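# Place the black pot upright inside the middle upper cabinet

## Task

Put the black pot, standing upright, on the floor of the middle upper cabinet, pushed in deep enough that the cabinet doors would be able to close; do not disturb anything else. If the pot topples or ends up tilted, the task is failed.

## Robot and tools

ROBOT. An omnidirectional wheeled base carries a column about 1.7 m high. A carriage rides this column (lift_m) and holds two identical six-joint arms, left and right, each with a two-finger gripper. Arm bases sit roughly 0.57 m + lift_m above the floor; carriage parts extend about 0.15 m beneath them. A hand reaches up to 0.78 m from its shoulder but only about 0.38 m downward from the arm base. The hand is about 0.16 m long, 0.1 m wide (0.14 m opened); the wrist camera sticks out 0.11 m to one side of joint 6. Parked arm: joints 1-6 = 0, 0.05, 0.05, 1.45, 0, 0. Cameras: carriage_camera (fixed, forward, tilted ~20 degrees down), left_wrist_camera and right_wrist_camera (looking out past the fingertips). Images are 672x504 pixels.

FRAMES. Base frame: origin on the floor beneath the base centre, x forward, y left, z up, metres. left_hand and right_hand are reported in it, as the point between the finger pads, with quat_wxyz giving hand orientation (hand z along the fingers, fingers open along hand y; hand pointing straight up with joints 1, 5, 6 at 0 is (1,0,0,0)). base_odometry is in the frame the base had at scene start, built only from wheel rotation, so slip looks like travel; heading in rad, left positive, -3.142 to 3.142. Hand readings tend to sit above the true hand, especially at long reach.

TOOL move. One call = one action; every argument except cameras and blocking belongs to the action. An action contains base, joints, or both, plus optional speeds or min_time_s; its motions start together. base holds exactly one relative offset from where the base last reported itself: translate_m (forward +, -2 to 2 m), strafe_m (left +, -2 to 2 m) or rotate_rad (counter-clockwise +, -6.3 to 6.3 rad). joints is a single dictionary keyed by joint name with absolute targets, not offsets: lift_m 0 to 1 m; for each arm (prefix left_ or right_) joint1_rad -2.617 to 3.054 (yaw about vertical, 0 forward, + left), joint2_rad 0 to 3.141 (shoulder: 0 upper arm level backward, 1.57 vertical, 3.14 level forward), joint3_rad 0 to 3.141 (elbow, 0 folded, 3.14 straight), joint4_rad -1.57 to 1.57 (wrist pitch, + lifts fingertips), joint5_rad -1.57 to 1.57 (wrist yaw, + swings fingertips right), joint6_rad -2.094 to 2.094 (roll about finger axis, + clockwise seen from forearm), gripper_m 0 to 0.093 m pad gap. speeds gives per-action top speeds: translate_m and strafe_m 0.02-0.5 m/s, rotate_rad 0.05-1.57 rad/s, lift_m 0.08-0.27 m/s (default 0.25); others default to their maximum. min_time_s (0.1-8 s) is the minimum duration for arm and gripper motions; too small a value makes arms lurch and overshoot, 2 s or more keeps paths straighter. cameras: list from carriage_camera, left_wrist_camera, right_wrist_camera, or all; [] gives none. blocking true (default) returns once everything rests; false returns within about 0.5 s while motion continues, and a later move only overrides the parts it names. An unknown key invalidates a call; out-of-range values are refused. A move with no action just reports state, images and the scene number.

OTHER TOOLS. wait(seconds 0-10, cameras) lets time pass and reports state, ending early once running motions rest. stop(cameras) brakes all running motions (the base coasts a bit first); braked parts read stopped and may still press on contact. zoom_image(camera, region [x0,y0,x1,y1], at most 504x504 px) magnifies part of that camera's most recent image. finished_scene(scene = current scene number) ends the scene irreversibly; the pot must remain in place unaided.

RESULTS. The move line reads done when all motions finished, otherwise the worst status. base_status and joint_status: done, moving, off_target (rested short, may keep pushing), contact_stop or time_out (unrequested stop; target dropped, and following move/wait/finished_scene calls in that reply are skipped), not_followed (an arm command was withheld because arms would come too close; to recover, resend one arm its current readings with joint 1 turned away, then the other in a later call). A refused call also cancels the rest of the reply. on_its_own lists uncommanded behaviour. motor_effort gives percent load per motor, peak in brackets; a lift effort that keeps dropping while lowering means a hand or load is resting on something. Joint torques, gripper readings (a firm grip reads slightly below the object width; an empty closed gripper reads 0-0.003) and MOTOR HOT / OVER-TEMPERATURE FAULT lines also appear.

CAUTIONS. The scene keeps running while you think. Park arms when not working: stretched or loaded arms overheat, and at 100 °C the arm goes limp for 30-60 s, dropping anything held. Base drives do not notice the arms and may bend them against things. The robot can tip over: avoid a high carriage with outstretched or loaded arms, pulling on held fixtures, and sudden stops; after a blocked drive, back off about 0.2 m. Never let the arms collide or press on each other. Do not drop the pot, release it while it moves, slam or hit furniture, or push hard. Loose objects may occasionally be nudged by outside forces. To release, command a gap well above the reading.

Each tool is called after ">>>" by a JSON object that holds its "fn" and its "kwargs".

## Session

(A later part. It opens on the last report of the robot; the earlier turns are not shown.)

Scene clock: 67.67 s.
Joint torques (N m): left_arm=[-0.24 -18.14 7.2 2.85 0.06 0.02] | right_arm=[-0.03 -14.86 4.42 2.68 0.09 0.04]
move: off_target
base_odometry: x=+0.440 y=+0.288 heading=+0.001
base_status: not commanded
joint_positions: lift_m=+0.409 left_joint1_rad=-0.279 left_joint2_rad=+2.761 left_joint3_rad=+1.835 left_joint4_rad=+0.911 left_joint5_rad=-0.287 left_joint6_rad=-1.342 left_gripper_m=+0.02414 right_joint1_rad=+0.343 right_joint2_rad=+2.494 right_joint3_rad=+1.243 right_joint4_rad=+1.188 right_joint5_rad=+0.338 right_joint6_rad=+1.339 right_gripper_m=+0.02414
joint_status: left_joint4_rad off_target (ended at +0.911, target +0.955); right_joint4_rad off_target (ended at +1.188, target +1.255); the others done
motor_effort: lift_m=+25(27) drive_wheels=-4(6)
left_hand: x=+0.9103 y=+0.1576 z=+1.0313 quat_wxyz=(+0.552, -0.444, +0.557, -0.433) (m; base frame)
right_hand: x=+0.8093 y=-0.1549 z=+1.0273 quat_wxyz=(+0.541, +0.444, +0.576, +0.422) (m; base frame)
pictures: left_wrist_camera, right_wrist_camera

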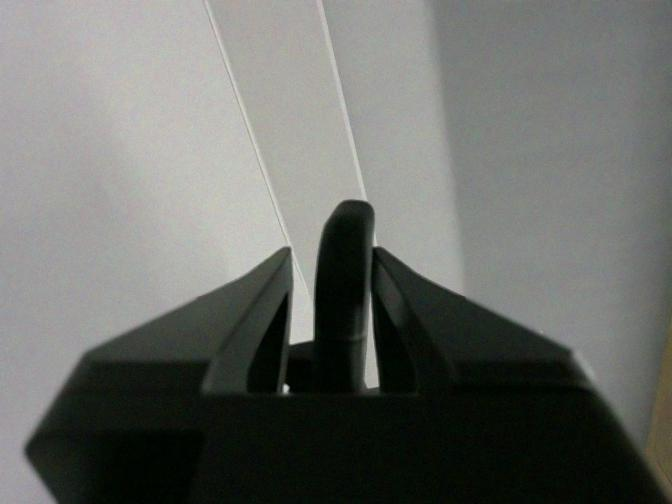

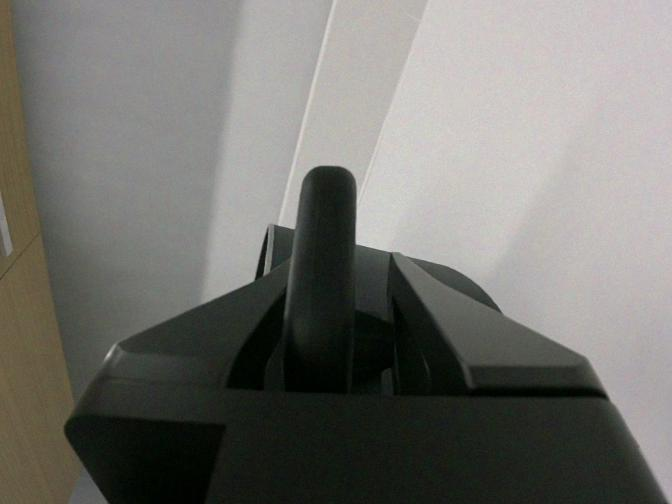

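>>> {"fn": "move", "kwargs": {"joints": {"left_gripper_m": 0.05, "right_gripper_m": 0.05, "left_joint4_rad": 0.935, "right_joint4_rad": 1.235}, "min_time_s": 1.5}}

>>> {"fn": "move", "kwargs": {"joints": {"left_joint1_rad": -0.257, "left_joint5_rad": -0.257, "right_joint1_rad": 0.316, "right_joint5_rad": 0.316}, "min_time_s": 1, "cameras": ["left_wrist_camera", "right_wrist_camera"]}}

Scene clock: 72.37 s.
Joint torques (N m): left_arm=[-0.27 -18.15 7.21 2.52 0.08 0.01] | right_arm=[0.03 -14.76 4.45 2.1 0.09 0.04]
move: done
base_odometry: x=+0.440 y=+0.288 heading=+0.001
base_status: not commanded
joint_positions: lift_m=+0.409 left_joint1_rad=-0.279 left_joint2_rad=+2.761 left_joint3_rad=+1.835 left_joint4_rad=+0.919 left_joint5_rad=-0.287 left_joint6_rad=-1.342 left_gripper_m=+0.04986 right_joint1_rad=+0.343 right_joint2_rad=+2.494 right_joint3_rad=+1.243 right_joint4_rad=+1.219 right_joint5_rad=+0.338 right_joint6_rad=+1.339 right_gripper_m=+0.04989
joint_status: all done
motor_effort: lift_m=+25(25) drive_wheels=-4(6)
left_hand: x=+0.9103 y=+0.1576 z=+1.0331 quat_wxyz=(+0.554, -0.443, +0.554, -0.436) (m; base frame)
right_hand: x=+0.8096 y=-0.1548 z=+1.0347 quat_wxyz=(+0.547, +0.441, +0.566, +0.431) (m; base frame)
pictures: none

Scene clock: 73.67 s.
Joint torques (N m): left_arm=[0.35 -18.14 7.19 2.52 0.17 0.01] | right_arm=[-0.36 -14.76 4.45 2.13 -0.16 0.02]
move: done
base_odometry: x=+0.440 y=+0.288 heading=+0.001
base_status: not commanded
joint_positions: lift_m=+0.409 left_joint1_rad=-0.261 left_joint2_rad=+2.761 left_joint3_rad=+1.835 left_joint4_rad=+0.919 left_joint5_rad=-0.270 left_joint6_rad=-1.342 left_gripper_m=+0.04986 right_joint1_rad=+0.319 right_joint2_rad=+2.494 right_joint3_rad=+1.243 right_joint4_rad=+1.219 right_joint5_rad=+0.331 right_joint6_rad=+1.339 right_gripper_m=+0.04989
joint_status: all done
motor_effort: lift_m=+25(25) drive_wheels=-5(6)
left_hand: x=+0.9128 y=+0.1670 z=+1.0331 quat_wxyz=(+0.554, -0.443, +0.554, -0.435) (m; base frame)
right_hand: x=+0.8130 y=-0.1679 z=+1.0347 quat_wxyz=(+0.551, +0.446, +0.562, +0.426) (m; base frame)
pictures: left_wrist_camera, right_wrist_camera

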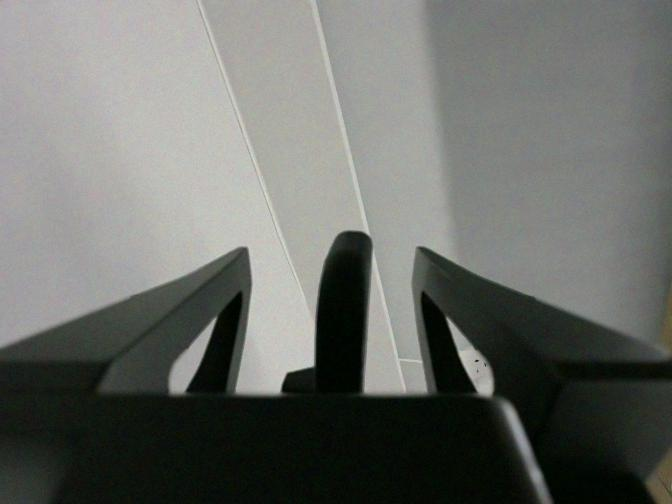

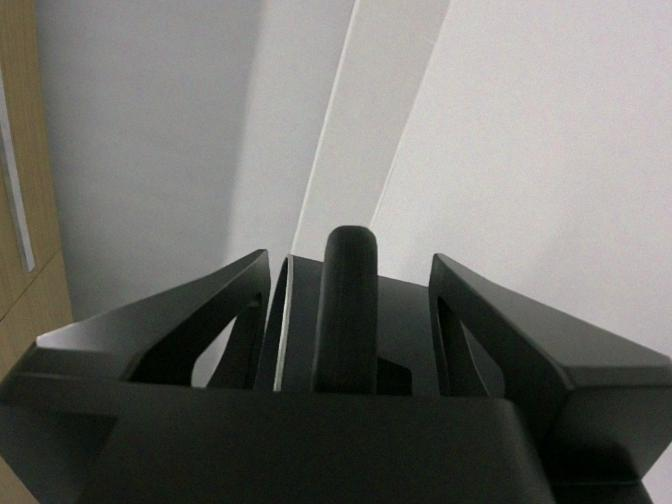

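>>> {"fn": "move", "kwargs": {"joints": {"left_gripper_m": 0.018, "right_gripper_m": 0.018}, "min_time_s": 2, "cameras": ["left_wrist_camera", "right_wrist_camera"]}}

Scene clock: 77.20 s.
Joint torques (N m): left_arm=[0.28 -18.19 7.16 2.48 0.15 0.01] | right_arm=[-0.16 -14.79 4.49 2.12 -0.16 0.02]
move: done
base_odometry: x=+0.440 y=+0.288 heading=+0.001
base_status: not commanded
joint_positions: lift_m=+0.409 left_joint1_rad=-0.261 left_joint2_rad=+2.761 left_joint3_rad=+1.835 left_joint4_rad=+0.926 left_joint5_rad=-0.268 left_joint6_rad=-1.342 left_gripper_m=+0.01815 right_joint1_rad=+0.316 right_joint2_rad=+2.494 right_joint3_rad=+1.243 right_joint4_rad=+1.219 right_joint5_rad=+0.331 right_joint6_rad=+1.340 right_gripper_m=+0.01811
joint_status: all done
motor_effort: lift_m=+25(25) drive_wheels=+0(5)
left_hand: x=+0.9128 y=+0.1666 z=+1.0348 quat_wxyz=(+0.555, -0.441, +0.552, -0.438) (m; base frame)
right_hand: x=+0.8133 y=-0.1697 z=+1.0345 quat_wxyz=(+0.551, +0.447, +0.562, +0.426) (m; base frame)
pictures: left_wrist_camera, right_wrist_camera

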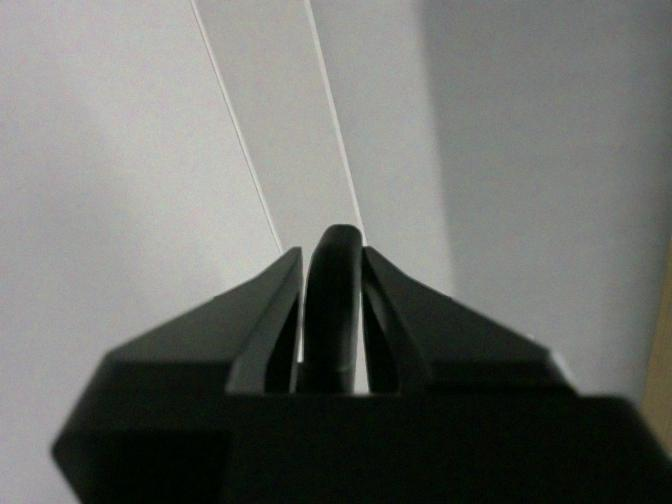

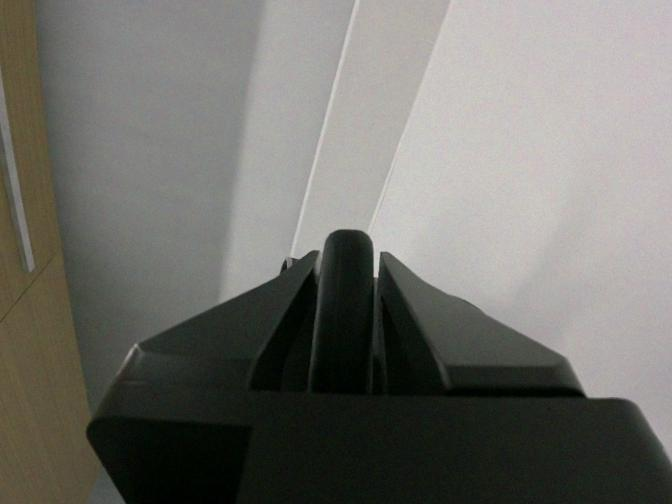

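>>> {"fn": "move", "kwargs": {"joints": {"left_gripper_m": 0.006, "right_gripper_m": 0.006}, "min_time_s": 2, "cameras": ["left_wrist_camera", "right_wrist_camera"]}}

Scene clock: 79.83 s.
Joint torques (N m): left_arm=[0.35 -18.17 7.19 2.31 0.1 -0.07] | right_arm=[-0.08 -14.84 4.49 2.08 -0.14 0.04]
move: off_target
base_odometry: x=+0.440 y=+0.288 heading=+0.001
base_status: not commanded
joint_positions: lift_m=+0.409 left_joint1_rad=-0.261 left_joint2_rad=+2.761 left_joint3_rad=+1.835 left_joint4_rad=+0.940 left_joint5_rad=-0.263 left_joint6_rad=-1.335 left_gripper_m=+0.01223 right_joint1_rad=+0.316 right_joint2_rad=+2.494 right_joint3_rad=+1.243 right_joint4_rad=+1.221 right_joint5_rad=+0.328 right_joint6_rad=+1.340 right_gripper_m=+0.01118
joint_status: left_gripper_m off_target (ended at +0.01226, target +0.00600); right_gripper_m off_target (ended at +0.01120, target +0.00600)
motor_effort: lift_m=+25(25) drive_wheels=+1(2)
left_hand: x=+0.9128 y=+0.1658 z=+1.0382 quat_wxyz=(+0.559, -0.436, +0.550, -0.441) (m; base frame)
right_hand: x=+0.8133 y=-0.1692 z=+1.0349 quat_wxyz=(+0.551, +0.446, +0.562, +0.427) (m; base frame)
pictures: left_wrist_camera, right_wrist_camera

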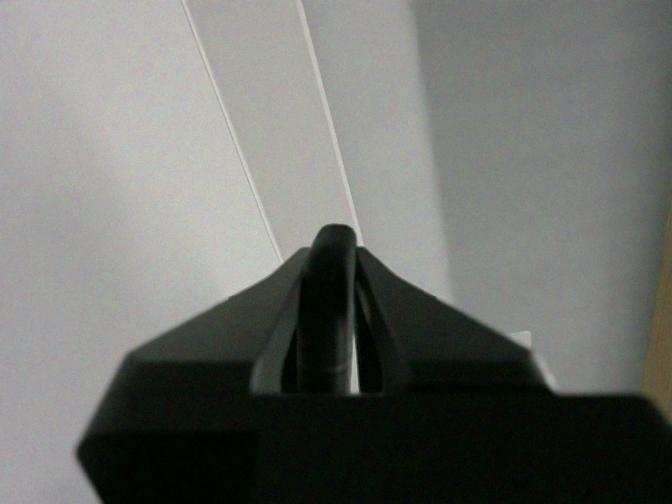

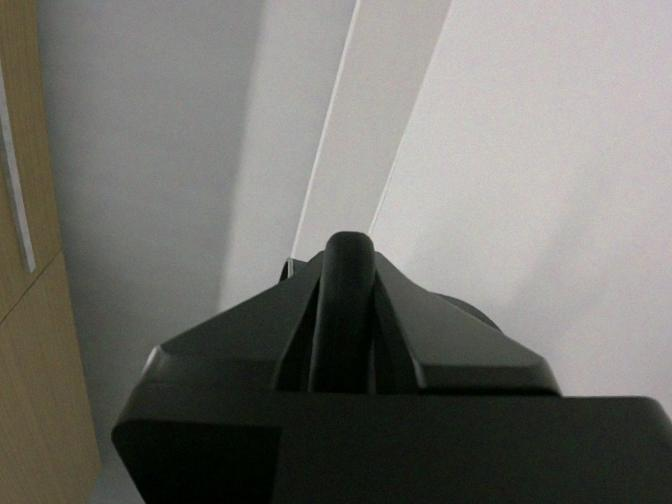

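>>> {"fn": "move", "kwargs": {"joints": {"lift_m": 0.46}, "speeds": {"lift_m": 0.08}, "cameras": ["all"]}}

Scene clock: 81.37 s.
Joint torques (N m): left_arm=[0.32 -21.29 7.17 3.27 0 0] | right_arm=[-0.16 -15.87 5.16 3.25 -0.07 -0.58]
move: done
base_odometry: x=+0.440 y=+0.288 heading=+0.001
base_status: not commanded
joint_positions: lift_m=+0.460 left_joint1_rad=-0.261 left_joint2_rad=+2.791 left_joint3_rad=+1.833 left_joint4_rad=+0.857 left_joint5_rad=-0.257 left_joint6_rad=-1.342 left_gripper_m=+0.01172 right_joint1_rad=+0.316 right_joint2_rad=+2.505 right_joint3_rad=+1.232 right_joint4_rad=+1.117 right_joint5_rad=+0.326 right_joint6_rad=+1.392 right_gripper_m=+0.01117
joint_status: all done
motor_effort: lift_m=+25(28) drive_wheels=+0(6)
left_hand: x=+0.9094 y=+0.1656 z=+1.0475 quat_wxyz=(+0.531, -0.452, +0.587, -0.412) (m; base frame)
right_hand: x=+0.8079 y=-0.1705 z=+1.0508 quat_wxyz=(+0.514, +0.475, +0.590, +0.403) (m; base frame)
pictures: carriage_camera, left_wrist_camera, right_wrist_camera

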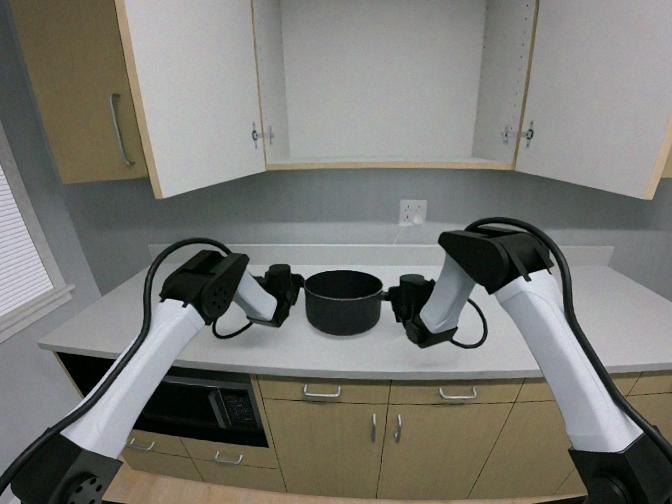

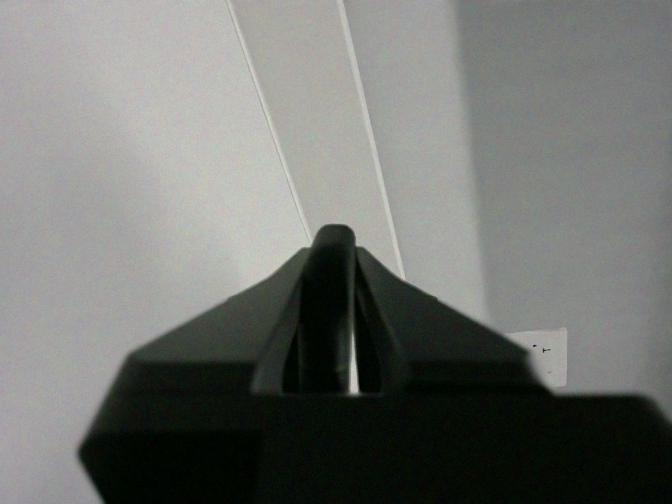

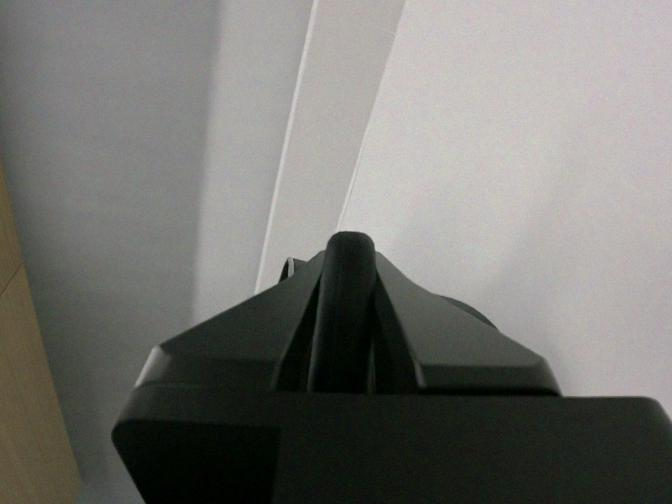

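>>> {"fn": "move", "kwargs": {"joints": {"lift_m": 0.53}, "speeds": {"lift_m": 0.08}, "cameras": ["all"]}}

Scene clock: 83.17 s.
Joint torques (N m): left_arm=[0.29 -22.46 7.57 3.53 0 0.1] | right_arm=[-0.13 -16.62 5.48 3.55 -0.01 -0.75]
move: done
base_odometry: x=+0.440 y=+0.288 heading=+0.001
base_status: not commanded
joint_positions: lift_m=+0.530 left_joint1_rad=-0.261 left_joint2_rad=+2.803 left_joint3_rad=+1.828 left_joint4_rad=+0.832 left_joint5_rad=-0.257 left_joint6_rad=-1.349 left_gripper_m=+0.01171 right_joint1_rad=+0.316 right_joint2_rad=+2.513 right_joint3_rad=+1.228 right_joint4_rad=+1.088 right_joint5_rad=+0.322 right_joint6_rad=+1.408 right_gripper_m=+0.01117
joint_status: all done
motor_effort: lift_m=+25(29) drive_wheels=-4(6)
left_hand: x=+0.9065 y=+0.1664 z=+1.1012 quat_wxyz=(+0.520, -0.460, +0.598, -0.401) (m; base frame)
right_hand: x=+0.8049 y=-0.1709 z=+1.1075 quat_wxyz=(+0.501, +0.483, +0.600, +0.394) (m; base frame)
pictures: carriage_camera, left_wrist_camera, right_wrist_camera

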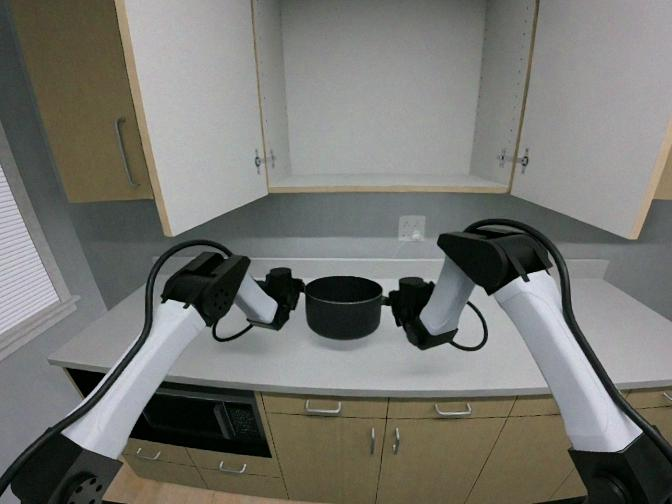

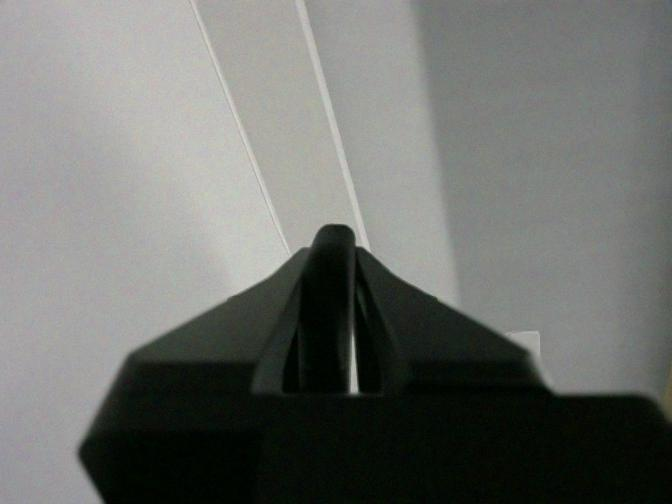

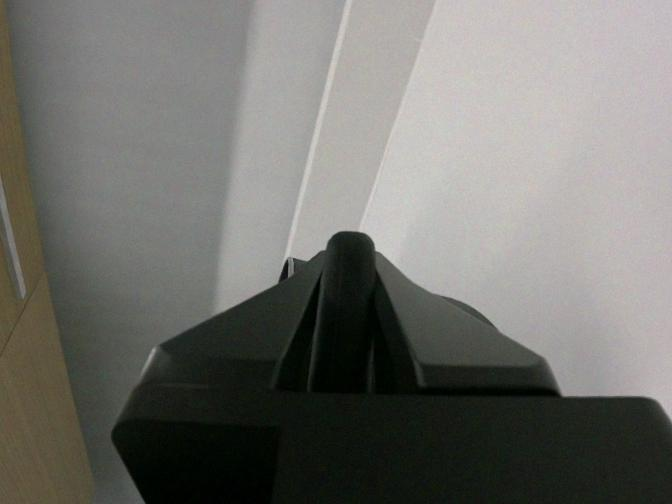

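>>> {"fn": "move", "kwargs": {"joints": {"left_joint4_rad": 1.10, "right_joint4_rad": 1.41}, "min_time_s": 2, "base": {"translate_m": -0.25}, "speeds": {"translate_m": 0.12}}}

>>> {"fn": "move", "kwargs": {"base": {"strafe_m": -0.143}, "speeds": {"strafe_m": 0.1}, "cameras": ["all"]}}

Scene clock: 94.27 s.
Joint torques (N m): left_arm=[0.39 -22.41 7.6 3.97 0.02 0.08] | right_arm=[-0.12 -17.1 5.83 4.07 -0.06 -0.28]
move: off_target
base_odometry: x=+0.190 y=+0.288 heading=+0.001
base_status: done
joint_positions: lift_m=+0.530 left_joint1_rad=-0.261 left_joint2_rad=+2.803 left_joint3_rad=+1.828 left_joint4_rad=+0.958 left_joint5_rad=-0.256 left_joint6_rad=-1.347 left_gripper_m=+0.01134 right_joint1_rad=+0.315 right_joint2_rad=+2.517 right_joint3_rad=+1.223 right_joint4_rad=+1.216 right_joint5_rad=+0.324 right_joint6_rad=+1.367 right_gripper_m=+0.01117
joint_status: left_joint4_rad off_target (ended at +0.958, target +1.100); right_joint4_rad off_target (ended at +1.216, target +1.410)
motor_effort: lift_m=+25(25) drive_wheels=-3(10)
left_hand: x=+0.9088 y=+0.1656 z=+1.1317 quat_wxyz=(+0.548, -0.442, +0.559, -0.438) (m; base frame)
right_hand: x=+0.8076 y=-0.1710 z=+1.1340 quat_wxyz=(+0.535, +0.458, +0.572, +0.421) (m; base frame)
pictures: none

Scene clock: 96.50 s.
Joint torques (N m): left_arm=[0.34 -22.43 7.62 3.95 0 0.09] | right_arm=[0.09 -17.05 5.78 4.07 -0.06 -0.29]
move: done
MOTOR HOT: joint 2 (shoulder) of the left arm reports 76 °C; the controller stops that arm at 100 °C. To cool a motor, set the load down, stop pushing, or move to a pose that needs little force.
base_odometry: x=+0.190 y=+0.145 heading=+0.001
base_status: done
joint_positions: lift_m=+0.530 left_joint1_rad=-0.261 left_joint2_rad=+2.803 left_joint3_rad=+1.828 left_joint4_rad=+0.961 left_joint5_rad=-0.252 left_joint6_rad=-1.347 left_gripper_m=+0.01131 right_joint1_rad=+0.313 right_joint2_rad=+2.517 right_joint3_rad=+1.223 right_joint4_rad=+1.217 right_joint5_rad=+0.323 right_joint6_rad=+1.367 right_gripper_m=+0.01117
joint_status: not commanded
motor_effort: lift_m=+25(25) drive_wheels=-4(8)
left_hand: x=+0.9088 y=+0.1649 z=+1.1323 quat_wxyz=(+0.548, -0.440, +0.560, -0.439) (m; base frame)
right_hand: x=+0.8078 y=-0.1720 z=+1.1342 quat_wxyz=(+0.535, +0.459, +0.571, +0.421) (m; base frame)
pictures: carriage_camera, left_wrist_camera, right_wrist_camera

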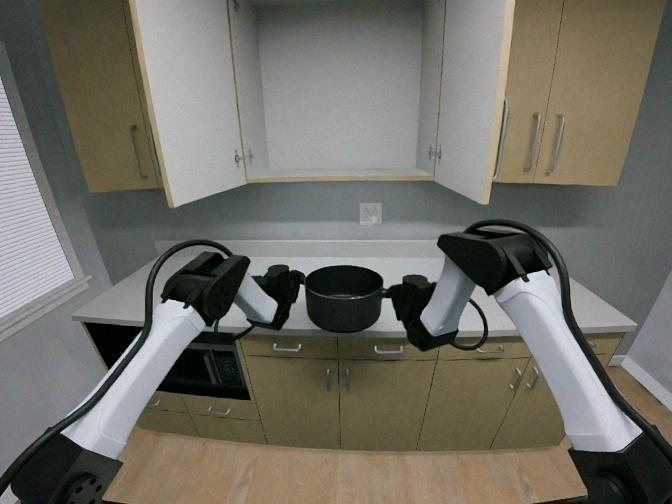

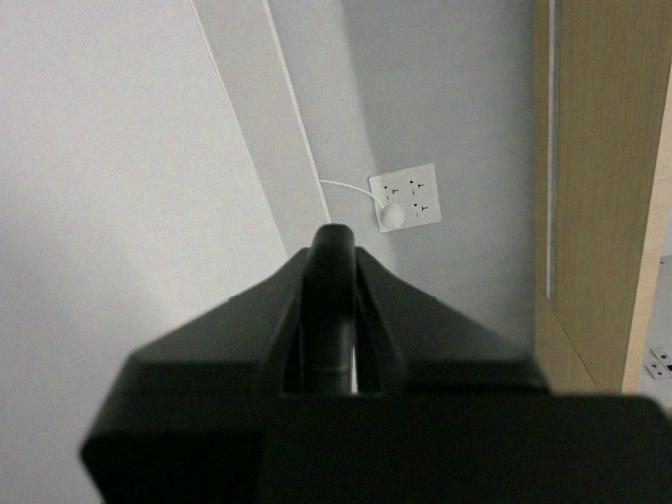

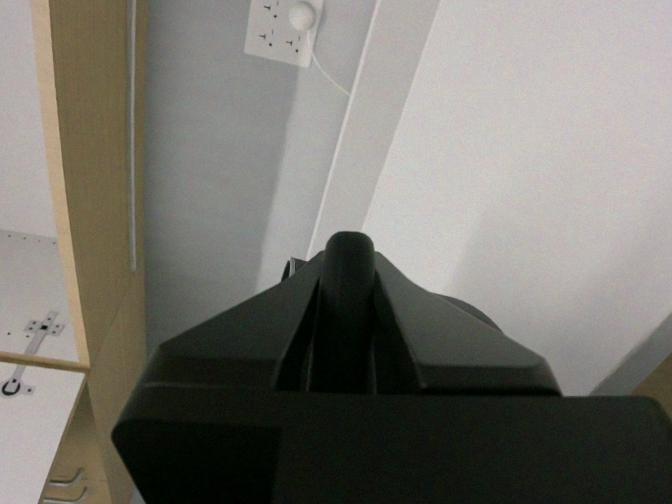

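>>> {"fn": "move", "kwargs": {"joints": {"lift_m": 0.975}, "speeds": {"lift_m": 0.2}, "cameras": ["carriage_camera"]}}

>>> {"fn": "move", "kwargs": {"base": {"translate_m": 0.2}, "speeds": {"translate_m": 0.15}, "cameras": ["all"]}}

Scene clock: 100.53 s.
Joint torques (N m): left_arm=[0.4 -23.84 8.21 3.74 -0.01 0.07] | right_arm=[0.09 -18.47 6.11 3.9 -0.06 -0.25]
move: done
MOTOR HOT: still on. Joint 2 (shoulder) of the left arm reports 78 °C.
base_odometry: x=+0.190 y=+0.145 heading=+0.001
base_status: not commanded
joint_positions: lift_m=+0.975 left_joint1_rad=-0.261 left_joint2_rad=+2.817 left_joint3_rad=+1.821 left_joint4_rad=+0.980 left_joint5_rad=-0.252 left_joint6_rad=-1.347 left_gripper_m=+0.01120 right_joint1_rad=+0.313 right_joint2_rad=+2.532 right_joint3_rad=+1.219 right_joint4_rad=+1.232 right_joint5_rad=+0.323 right_joint6_rad=+1.364 right_gripper_m=+0.01117
joint_status: all done
motor_effort: lift_m=+24(30) drive_wheels=-4(5)
left_hand: x=+0.9065 y=+0.1656 z=+1.5696 quat_wxyz=(+0.547, -0.441, +0.560, -0.439) (m; base frame)
right_hand: x=+0.8059 y=-0.1726 z=+1.5727 quat_wxyz=(+0.535, +0.458, +0.573, +0.418) (m; base frame)
pictures: carriage_camera

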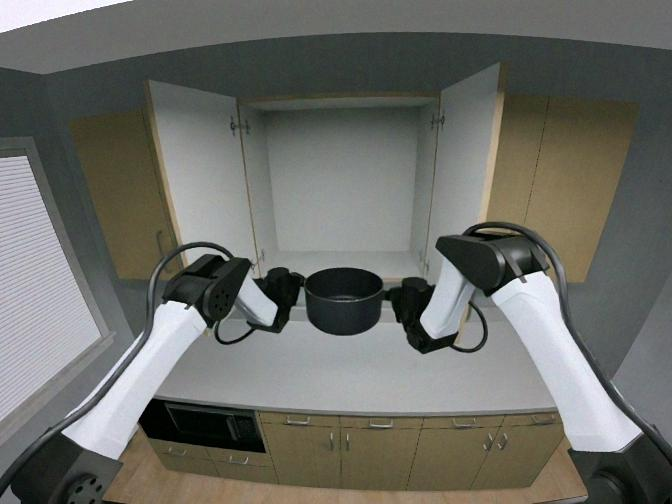

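Scene clock: 102.77 s.
Joint torques (N m): left_arm=[0.29 -23.79 8.09 3.71 -0.01 0.07] | right_arm=[0.12 -18.44 6.08 3.9 -0.05 -0.24]
move: done
MOTOR HOT: still on. Joint 2 (shoulder) of the left arm reports 79 °C.
base_odometry: x=+0.390 y=+0.145 heading=+0.000
base_status: done
joint_positions: lift_m=+0.975 left_joint1_rad=-0.261 left_joint2_rad=+2.817 left_joint3_rad=+1.821 left_joint4_rad=+0.980 left_joint5_rad=-0.252 left_joint6_rad=-1.347 left_gripper_m=+0.01120 right_joint1_rad=+0.313 right_joint2_rad=+2.532 right_joint3_rad=+1.219 right_joint4_rad=+1.231 right_joint5_rad=+0.323 right_joint6_rad=+1.364 right_gripper_m=+0.01117
joint_status: not commanded
motor_effort: lift_m=+24(24) drive_wheels=-6(12)
left_hand: x=+0.9065 y=+0.1656 z=+1.5696 quat_wxyz=(+0.547, -0.441, +0.560, -0.439) (m; base frame)
right_hand: x=+0.8059 y=-0.1726 z=+1.5726 quat_wxyz=(+0.535, +0.458, +0.573, +0.418) (m; base frame)
pictures: carriage_camera, left_wrist_camera, right_wrist_camera

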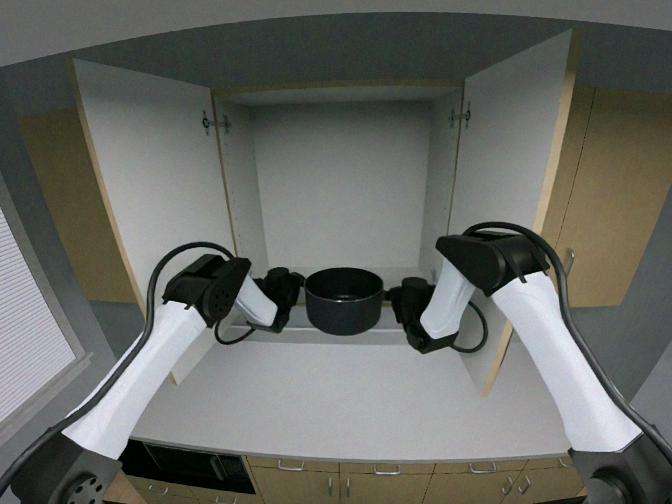

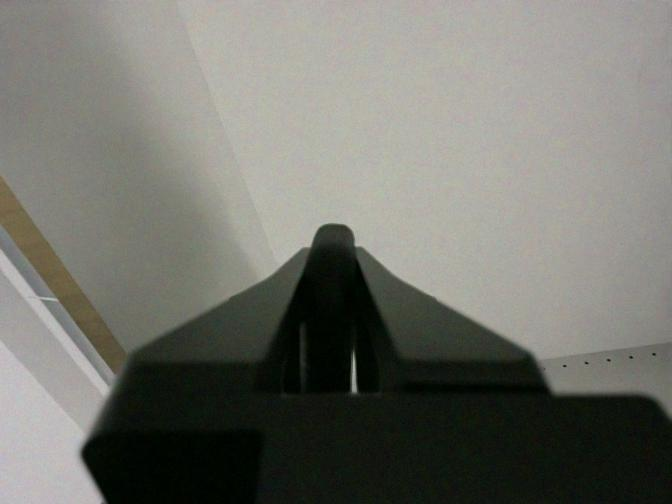

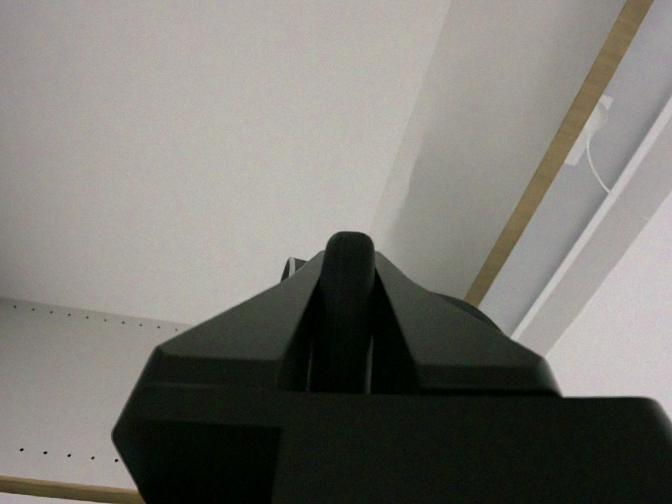

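>>> {"fn": "move", "kwargs": {"base": {"translate_m": 0.17}, "speeds": {"translate_m": 0.12}, "cameras": ["all"]}}

Scene clock: 105.70 s.
Joint torques (N m): left_arm=[0.35 -23.83 8.14 3.71 -0.01 0.07] | right_arm=[0.16 -18.55 6.04 3.9 -0.03 -0.23]
move: done
MOTOR HOT: still on. Joint 2 (shoulder) of the left arm reports 80 °C.
base_odometry: x=+0.560 y=+0.145 heading=+0.000
base_status: done
joint_positions: lift_m=+0.975 left_joint1_rad=-0.261 left_joint2_rad=+2.817 left_joint3_rad=+1.821 left_joint4_rad=+0.980 left_joint5_rad=-0.252 left_joint6_rad=-1.347 left_gripper_m=+0.01120 right_joint1_rad=+0.313 right_joint2_rad=+2.532 right_joint3_rad=+1.219 right_joint4_rad=+1.231 right_joint5_rad=+0.323 right_joint6_rad=+1.364 right_gripper_m=+0.01117
joint_status: not commanded
motor_effort: lift_m=+24(24) drive_wheels=+2(10)
left_hand: x=+0.9065 y=+0.1656 z=+1.5696 quat_wxyz=(+0.547, -0.441, +0.560, -0.439) (m; base frame)
right_hand: x=+0.8059 y=-0.1726 z=+1.5726 quat_wxyz=(+0.535, +0.458, +0.573, +0.418) (m; base frame)
pictures: carriage_camera, left_wrist_camera, right_wrist_camera

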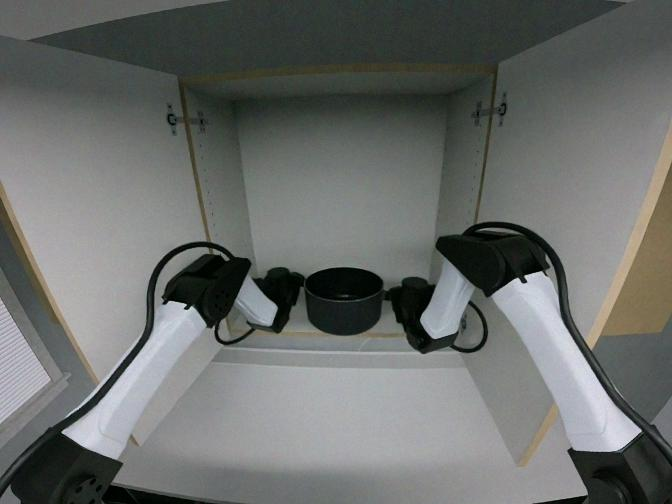

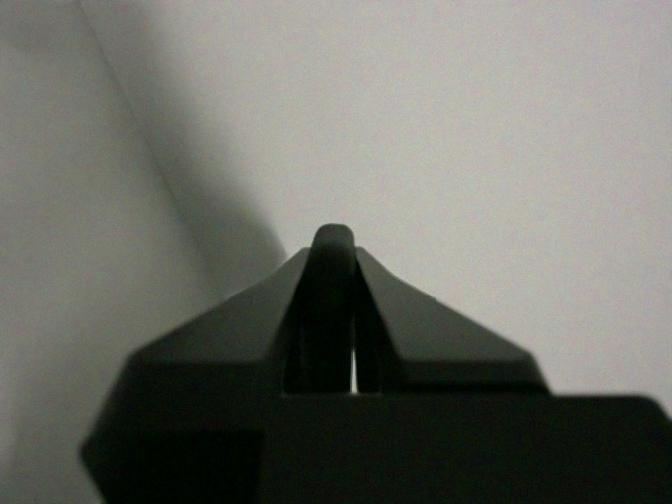

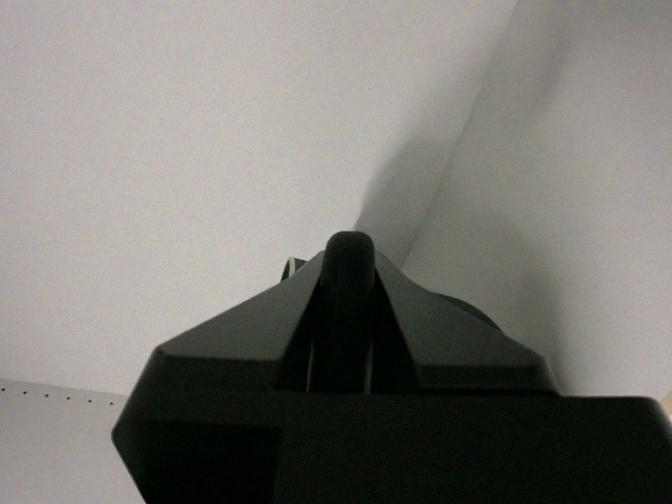

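>>> {"fn": "move", "kwargs": {"base": {"translate_m": 0.07}, "speeds": {"translate_m": 0.08}, "cameras": ["all"]}}

>>> {"fn": "zoom_image", "kwargs": {"camera": "carriage_camera", "region": [180, 200, 500, 400]}}

Scene clock: 108.27 s.
Joint torques (N m): left_arm=[0.32 -23.79 8.16 3.71 0 0.06] | right_arm=[0.1 -18.47 6.11 3.9 -0.06 -0.26]
move: done
MOTOR HOT: still on. Joint 2 (shoulder) of the left arm reports 82 °C.
base_odometry: x=+0.630 y=+0.145 heading=-0.001
base_status: done
joint_positions: lift_m=+0.975 left_joint1_rad=-0.261 left_joint2_rad=+2.817 left_joint3_rad=+1.821 left_joint4_rad=+0.980 left_joint5_rad=-0.253 left_joint6_rad=-1.347 left_gripper_m=+0.01120 right_joint1_rad=+0.313 right_joint2_rad=+2.532 right_joint3_rad=+1.219 right_joint4_rad=+1.231 right_joint5_rad=+0.323 right_joint6_rad=+1.364 right_gripper_m=+0.01117
joint_status: not commanded
motor_effort: lift_m=+24(24) drive_wheels=-5(11)
left_hand: x=+0.9065 y=+0.1657 z=+1.5696 quat_wxyz=(+0.547, -0.441, +0.560, -0.439) (m; base frame)
right_hand: x=+0.8059 y=-0.1727 z=+1.5726 quat_wxyz=(+0.535, +0.458, +0.573, +0.418) (m; base frame)
pictures: carriage_camera, left_wrist_camera, right_wrist_camera

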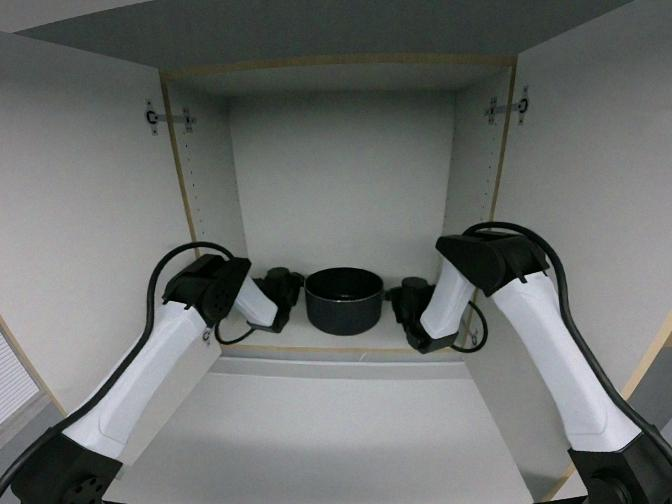

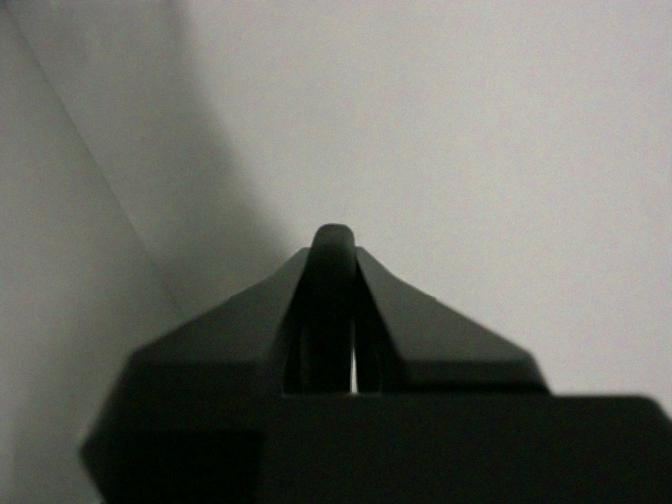

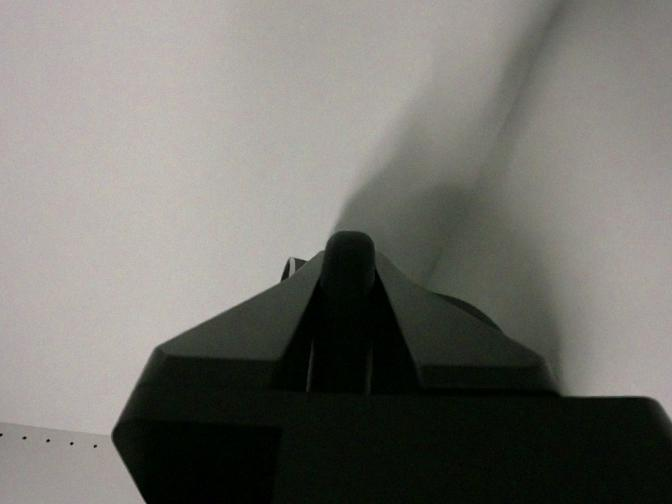

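Scaled by 1.575 from the camera's 672x504 image, which has a finer 960x720 frame.

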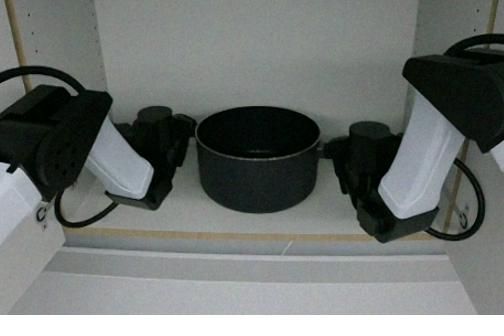

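>>> {"fn": "move", "kwargs": {"base": {"translate_m": 0.04}, "speeds": {"translate_m": 0.08}}}

>>> {"fn": "move", "kwargs": {"joints": {"lift_m": 0.95}, "speeds": {"lift_m": 0.08}, "cameras": ["all"]}}

Scene clock: 111.27 s.
Joint torques (N m): left_arm=[0.29 -23.83 8.13 3.7 -0.01 0.07] | right_arm=[0.23 -18.54 6.04 3.92 -0.04 -0.24]
move: done
MOTOR HOT: still on. Joint 2 (shoulder) of the left arm reports 83 °C.
base_odometry: x=+0.670 y=+0.144 heading=-0.002
base_status: done
joint_positions: lift_m=+0.975 left_joint1_rad=-0.261 left_joint2_rad=+2.817 left_joint3_rad=+1.821 left_joint4_rad=+0.980 left_joint5_rad=-0.253 left_joint6_rad=-1.347 left_gripper_m=+0.01120 right_joint1_rad=+0.313 right_joint2_rad=+2.532 right_joint3_rad=+1.219 right_joint4_rad=+1.231 right_joint5_rad=+0.323 right_joint6_rad=+1.364 right_gripper_m=+0.01117
joint_status: not commanded
motor_effort: lift_m=+24(24) drive_wheels=-5(9)
left_hand: x=+0.9065 y=+0.1657 z=+1.5696 quat_wxyz=(+0.547, -0.441, +0.560, -0.439) (m; base frame)
right_hand: x=+0.8059 y=-0.1727 z=+1.5726 quat_wxyz=(+0.535, +0.458, +0.573, +0.418) (m; base frame)
pictures: none

Scene clock: 112.00 s.
Joint torques (N m): left_arm=[0.35 -23.82 8.14 3.8 -0.01 0.07] | right_arm=[0.03 -18.51 6.02 3.96 -0.05 -0.26]
move: done
MOTOR HOT: still on. Joint 2 (shoulder) of the left arm reports 83 °C.
base_odometry: x=+0.670 y=+0.144 heading=-0.002
base_status: not commanded
joint_positions: lift_m=+0.950 left_joint1_rad=-0.261 left_joint2_rad=+2.817 left_joint3_rad=+1.821 left_joint4_rad=+0.973 left_joint5_rad=-0.253 left_joint6_rad=-1.347 left_gripper_m=+0.01120 right_joint1_rad=+0.313 right_joint2_rad=+2.532 right_joint3_rad=+1.219 right_joint4_rad=+1.226 right_joint5_rad=+0.323 right_joint6_rad=+1.365 right_gripper_m=+0.01117
joint_status: all done
motor_effort: lift_m=+23(23) drive_wheels=+1(6)
left_hand: x=+0.9065 y=+0.1657 z=+1.5430 quat_wxyz=(+0.546, -0.442, +0.562, -0.437) (m; base frame)
right_hand: x=+0.8058 y=-0.1727 z=+1.5466 quat_wxyz=(+0.534, +0.459, +0.575, +0.417) (m; base frame)
pictures: carriage_camera, left_wrist_camera, right_wrist_camera

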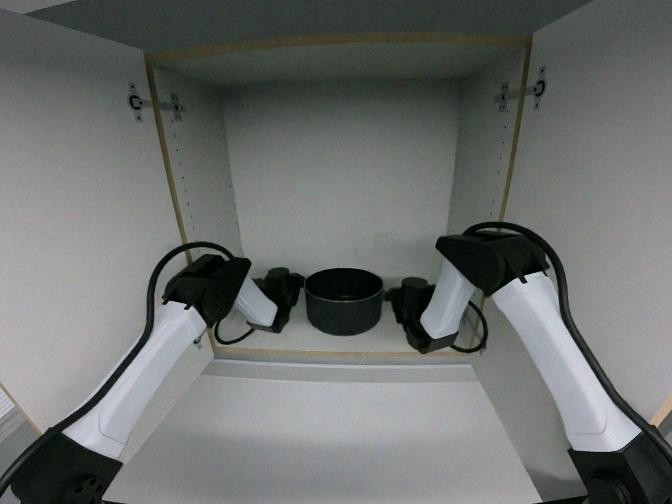

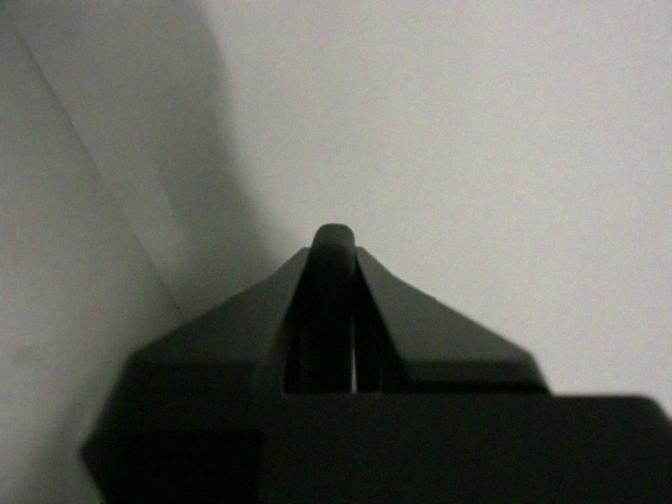

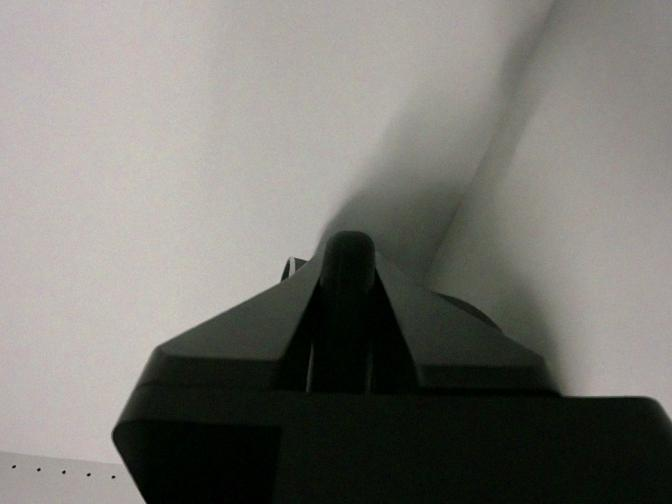

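>>> {"fn": "move", "kwargs": {"joints": {"lift_m": 0.93}, "speeds": {"lift_m": 0.08}}}

>>> {"fn": "move", "kwargs": {"joints": {"lift_m": 0.915}, "speeds": {"lift_m": 0.08}, "cameras": ["carriage_camera"]}}

Scene clock: 113.47 s.
Joint torques (N m): left_arm=[0.32 -23.76 8.16 3.67 -0.01 0.07] | right_arm=[0.08 -18.54 6.08 3.85 -0.07 -0.24]
move: done
MOTOR HOT: still on. Joint 2 (shoulder) of the left arm reports 84 °C.
base_odometry: x=+0.670 y=+0.144 heading=-0.002
base_status: not commanded
joint_positions: lift_m=+0.930 left_joint1_rad=-0.261 left_joint2_rad=+2.817 left_joint3_rad=+1.821 left_joint4_rad=+0.985 left_joint5_rad=-0.253 left_joint6_rad=-1.347 left_gripper_m=+0.01120 right_joint1_rad=+0.313 right_joint2_rad=+2.532 right_joint3_rad=+1.219 right_joint4_rad=+1.236 right_joint5_rad=+0.323 right_joint6_rad=+1.364 right_gripper_m=+0.01117
joint_status: all done
motor_effort: lift_m=+22(23) drive_wheels=+2(6)
left_hand: x=+0.9065 y=+0.1657 z=+1.5261 quat_wxyz=(+0.549, -0.440, +0.558, -0.440) (m; base frame)
right_hand: x=+0.8060 y=-0.1726 z=+1.5290 quat_wxyz=(+0.536, +0.458, +0.572, +0.420) (m; base frame)
pictures: none

Scene clock: 114.03 s.
Joint torques (N m): left_arm=[0.29 -23.73 8.16 3.11 0 0.03] | right_arm=[0.14 -18.51 6.09 3.43 -0.07 -0.11]
move: done
MOTOR HOT: still on. Joint 2 (shoulder) of the left arm reports 85 °C.
base_odometry: x=+0.670 y=+0.144 heading=-0.002
base_status: not commanded
joint_positions: lift_m=+0.915 left_joint1_rad=-0.261 left_joint2_rad=+2.817 left_joint3_rad=+1.821 left_joint4_rad=+1.033 left_joint5_rad=-0.253 left_joint6_rad=-1.344 left_gripper_m=+0.01118 right_joint1_rad=+0.313 right_joint2_rad=+2.532 right_joint3_rad=+1.219 right_joint4_rad=+1.275 right_joint5_rad=+0.323 right_joint6_rad=+1.351 right_gripper_m=+0.01117
joint_status: all done
on_its_own: left_joint4_rad moved +0.047 toward your old target +1.100
motor_effort: lift_m=+22(22) drive_wheels=+1(6)
left_hand: x=+0.9064 y=+0.1657 z=+1.5227 quat_wxyz=(+0.559, -0.433, +0.543, -0.453) (m; base frame)
right_hand: x=+0.8065 y=-0.1725 z=+1.5233 quat_wxyz=(+0.547, +0.449, +0.562, +0.428) (m; base frame)
pictures: carriage_camera

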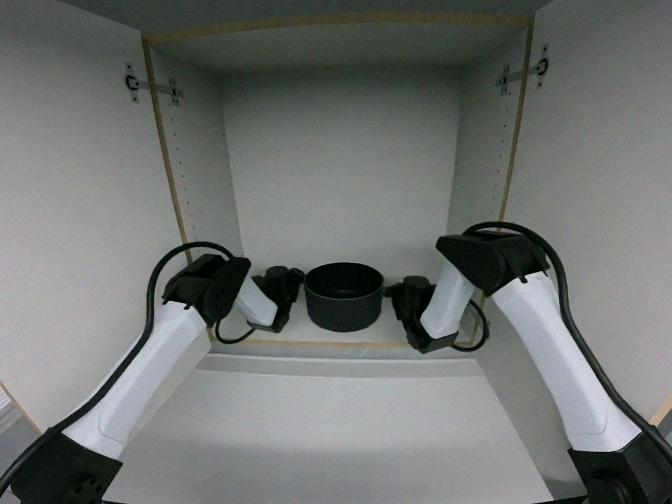

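>>> {"fn": "move", "kwargs": {"joints": {"lift_m": 0.895, "left_joint4_rad": 1.0, "right_joint4_rad": 1.27}, "speeds": {"lift_m": 0.08}, "cameras": ["carriage_camera"]}}

Scene clock: 115.93 s.
Joint torques (N m): left_arm=[0.32 -22.79 7.45 1.8 0.01 0] | right_arm=[0.12 -16.64 6.08 1.85 -0.08 0.04]
move: off_target
MOTOR HOT: still on. Joint 2 (shoulder) of the left arm reports 85 °C.
base_odometry: x=+0.670 y=+0.144 heading=-0.002
base_status: not commanded
joint_positions: lift_m=+0.895 left_joint1_rad=-0.261 left_joint2_rad=+2.807 left_joint3_rad=+1.829 left_joint4_rad=+1.048 left_joint5_rad=-0.253 left_joint6_rad=-1.341 left_gripper_m=+0.01091 right_joint1_rad=+0.313 right_joint2_rad=+2.513 right_joint3_rad=+1.219 right_joint4_rad=+1.280 right_joint5_rad=+0.323 right_joint6_rad=+1.337 right_gripper_m=+0.01117
joint_status: left_joint4_rad off_target (ended at +1.048, target +1.000); the others done
motor_effort: lift_m=+20(21) drive_wheels=+1(5)
left_hand: x=+0.9082 y=+0.1652 z=+1.5173 quat_wxyz=(+0.567, -0.427, +0.533, -0.462) (m; base frame)
right_hand: x=+0.8078 y=-0.1720 z=+1.5153 quat_wxyz=(+0.554, +0.443, +0.558, +0.431) (m; base frame)
pictures: carriage_camera

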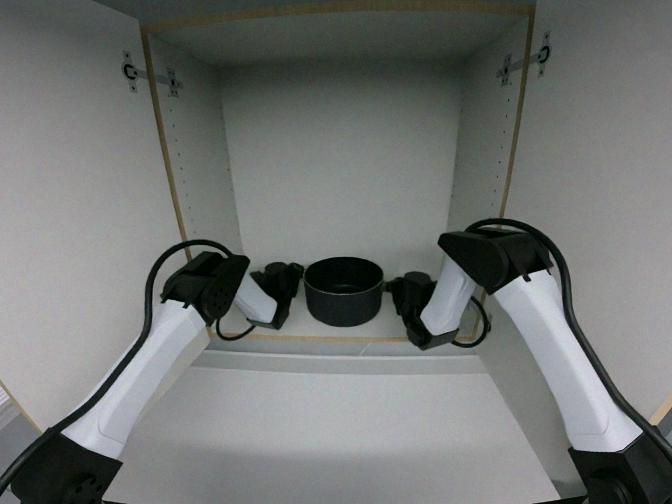

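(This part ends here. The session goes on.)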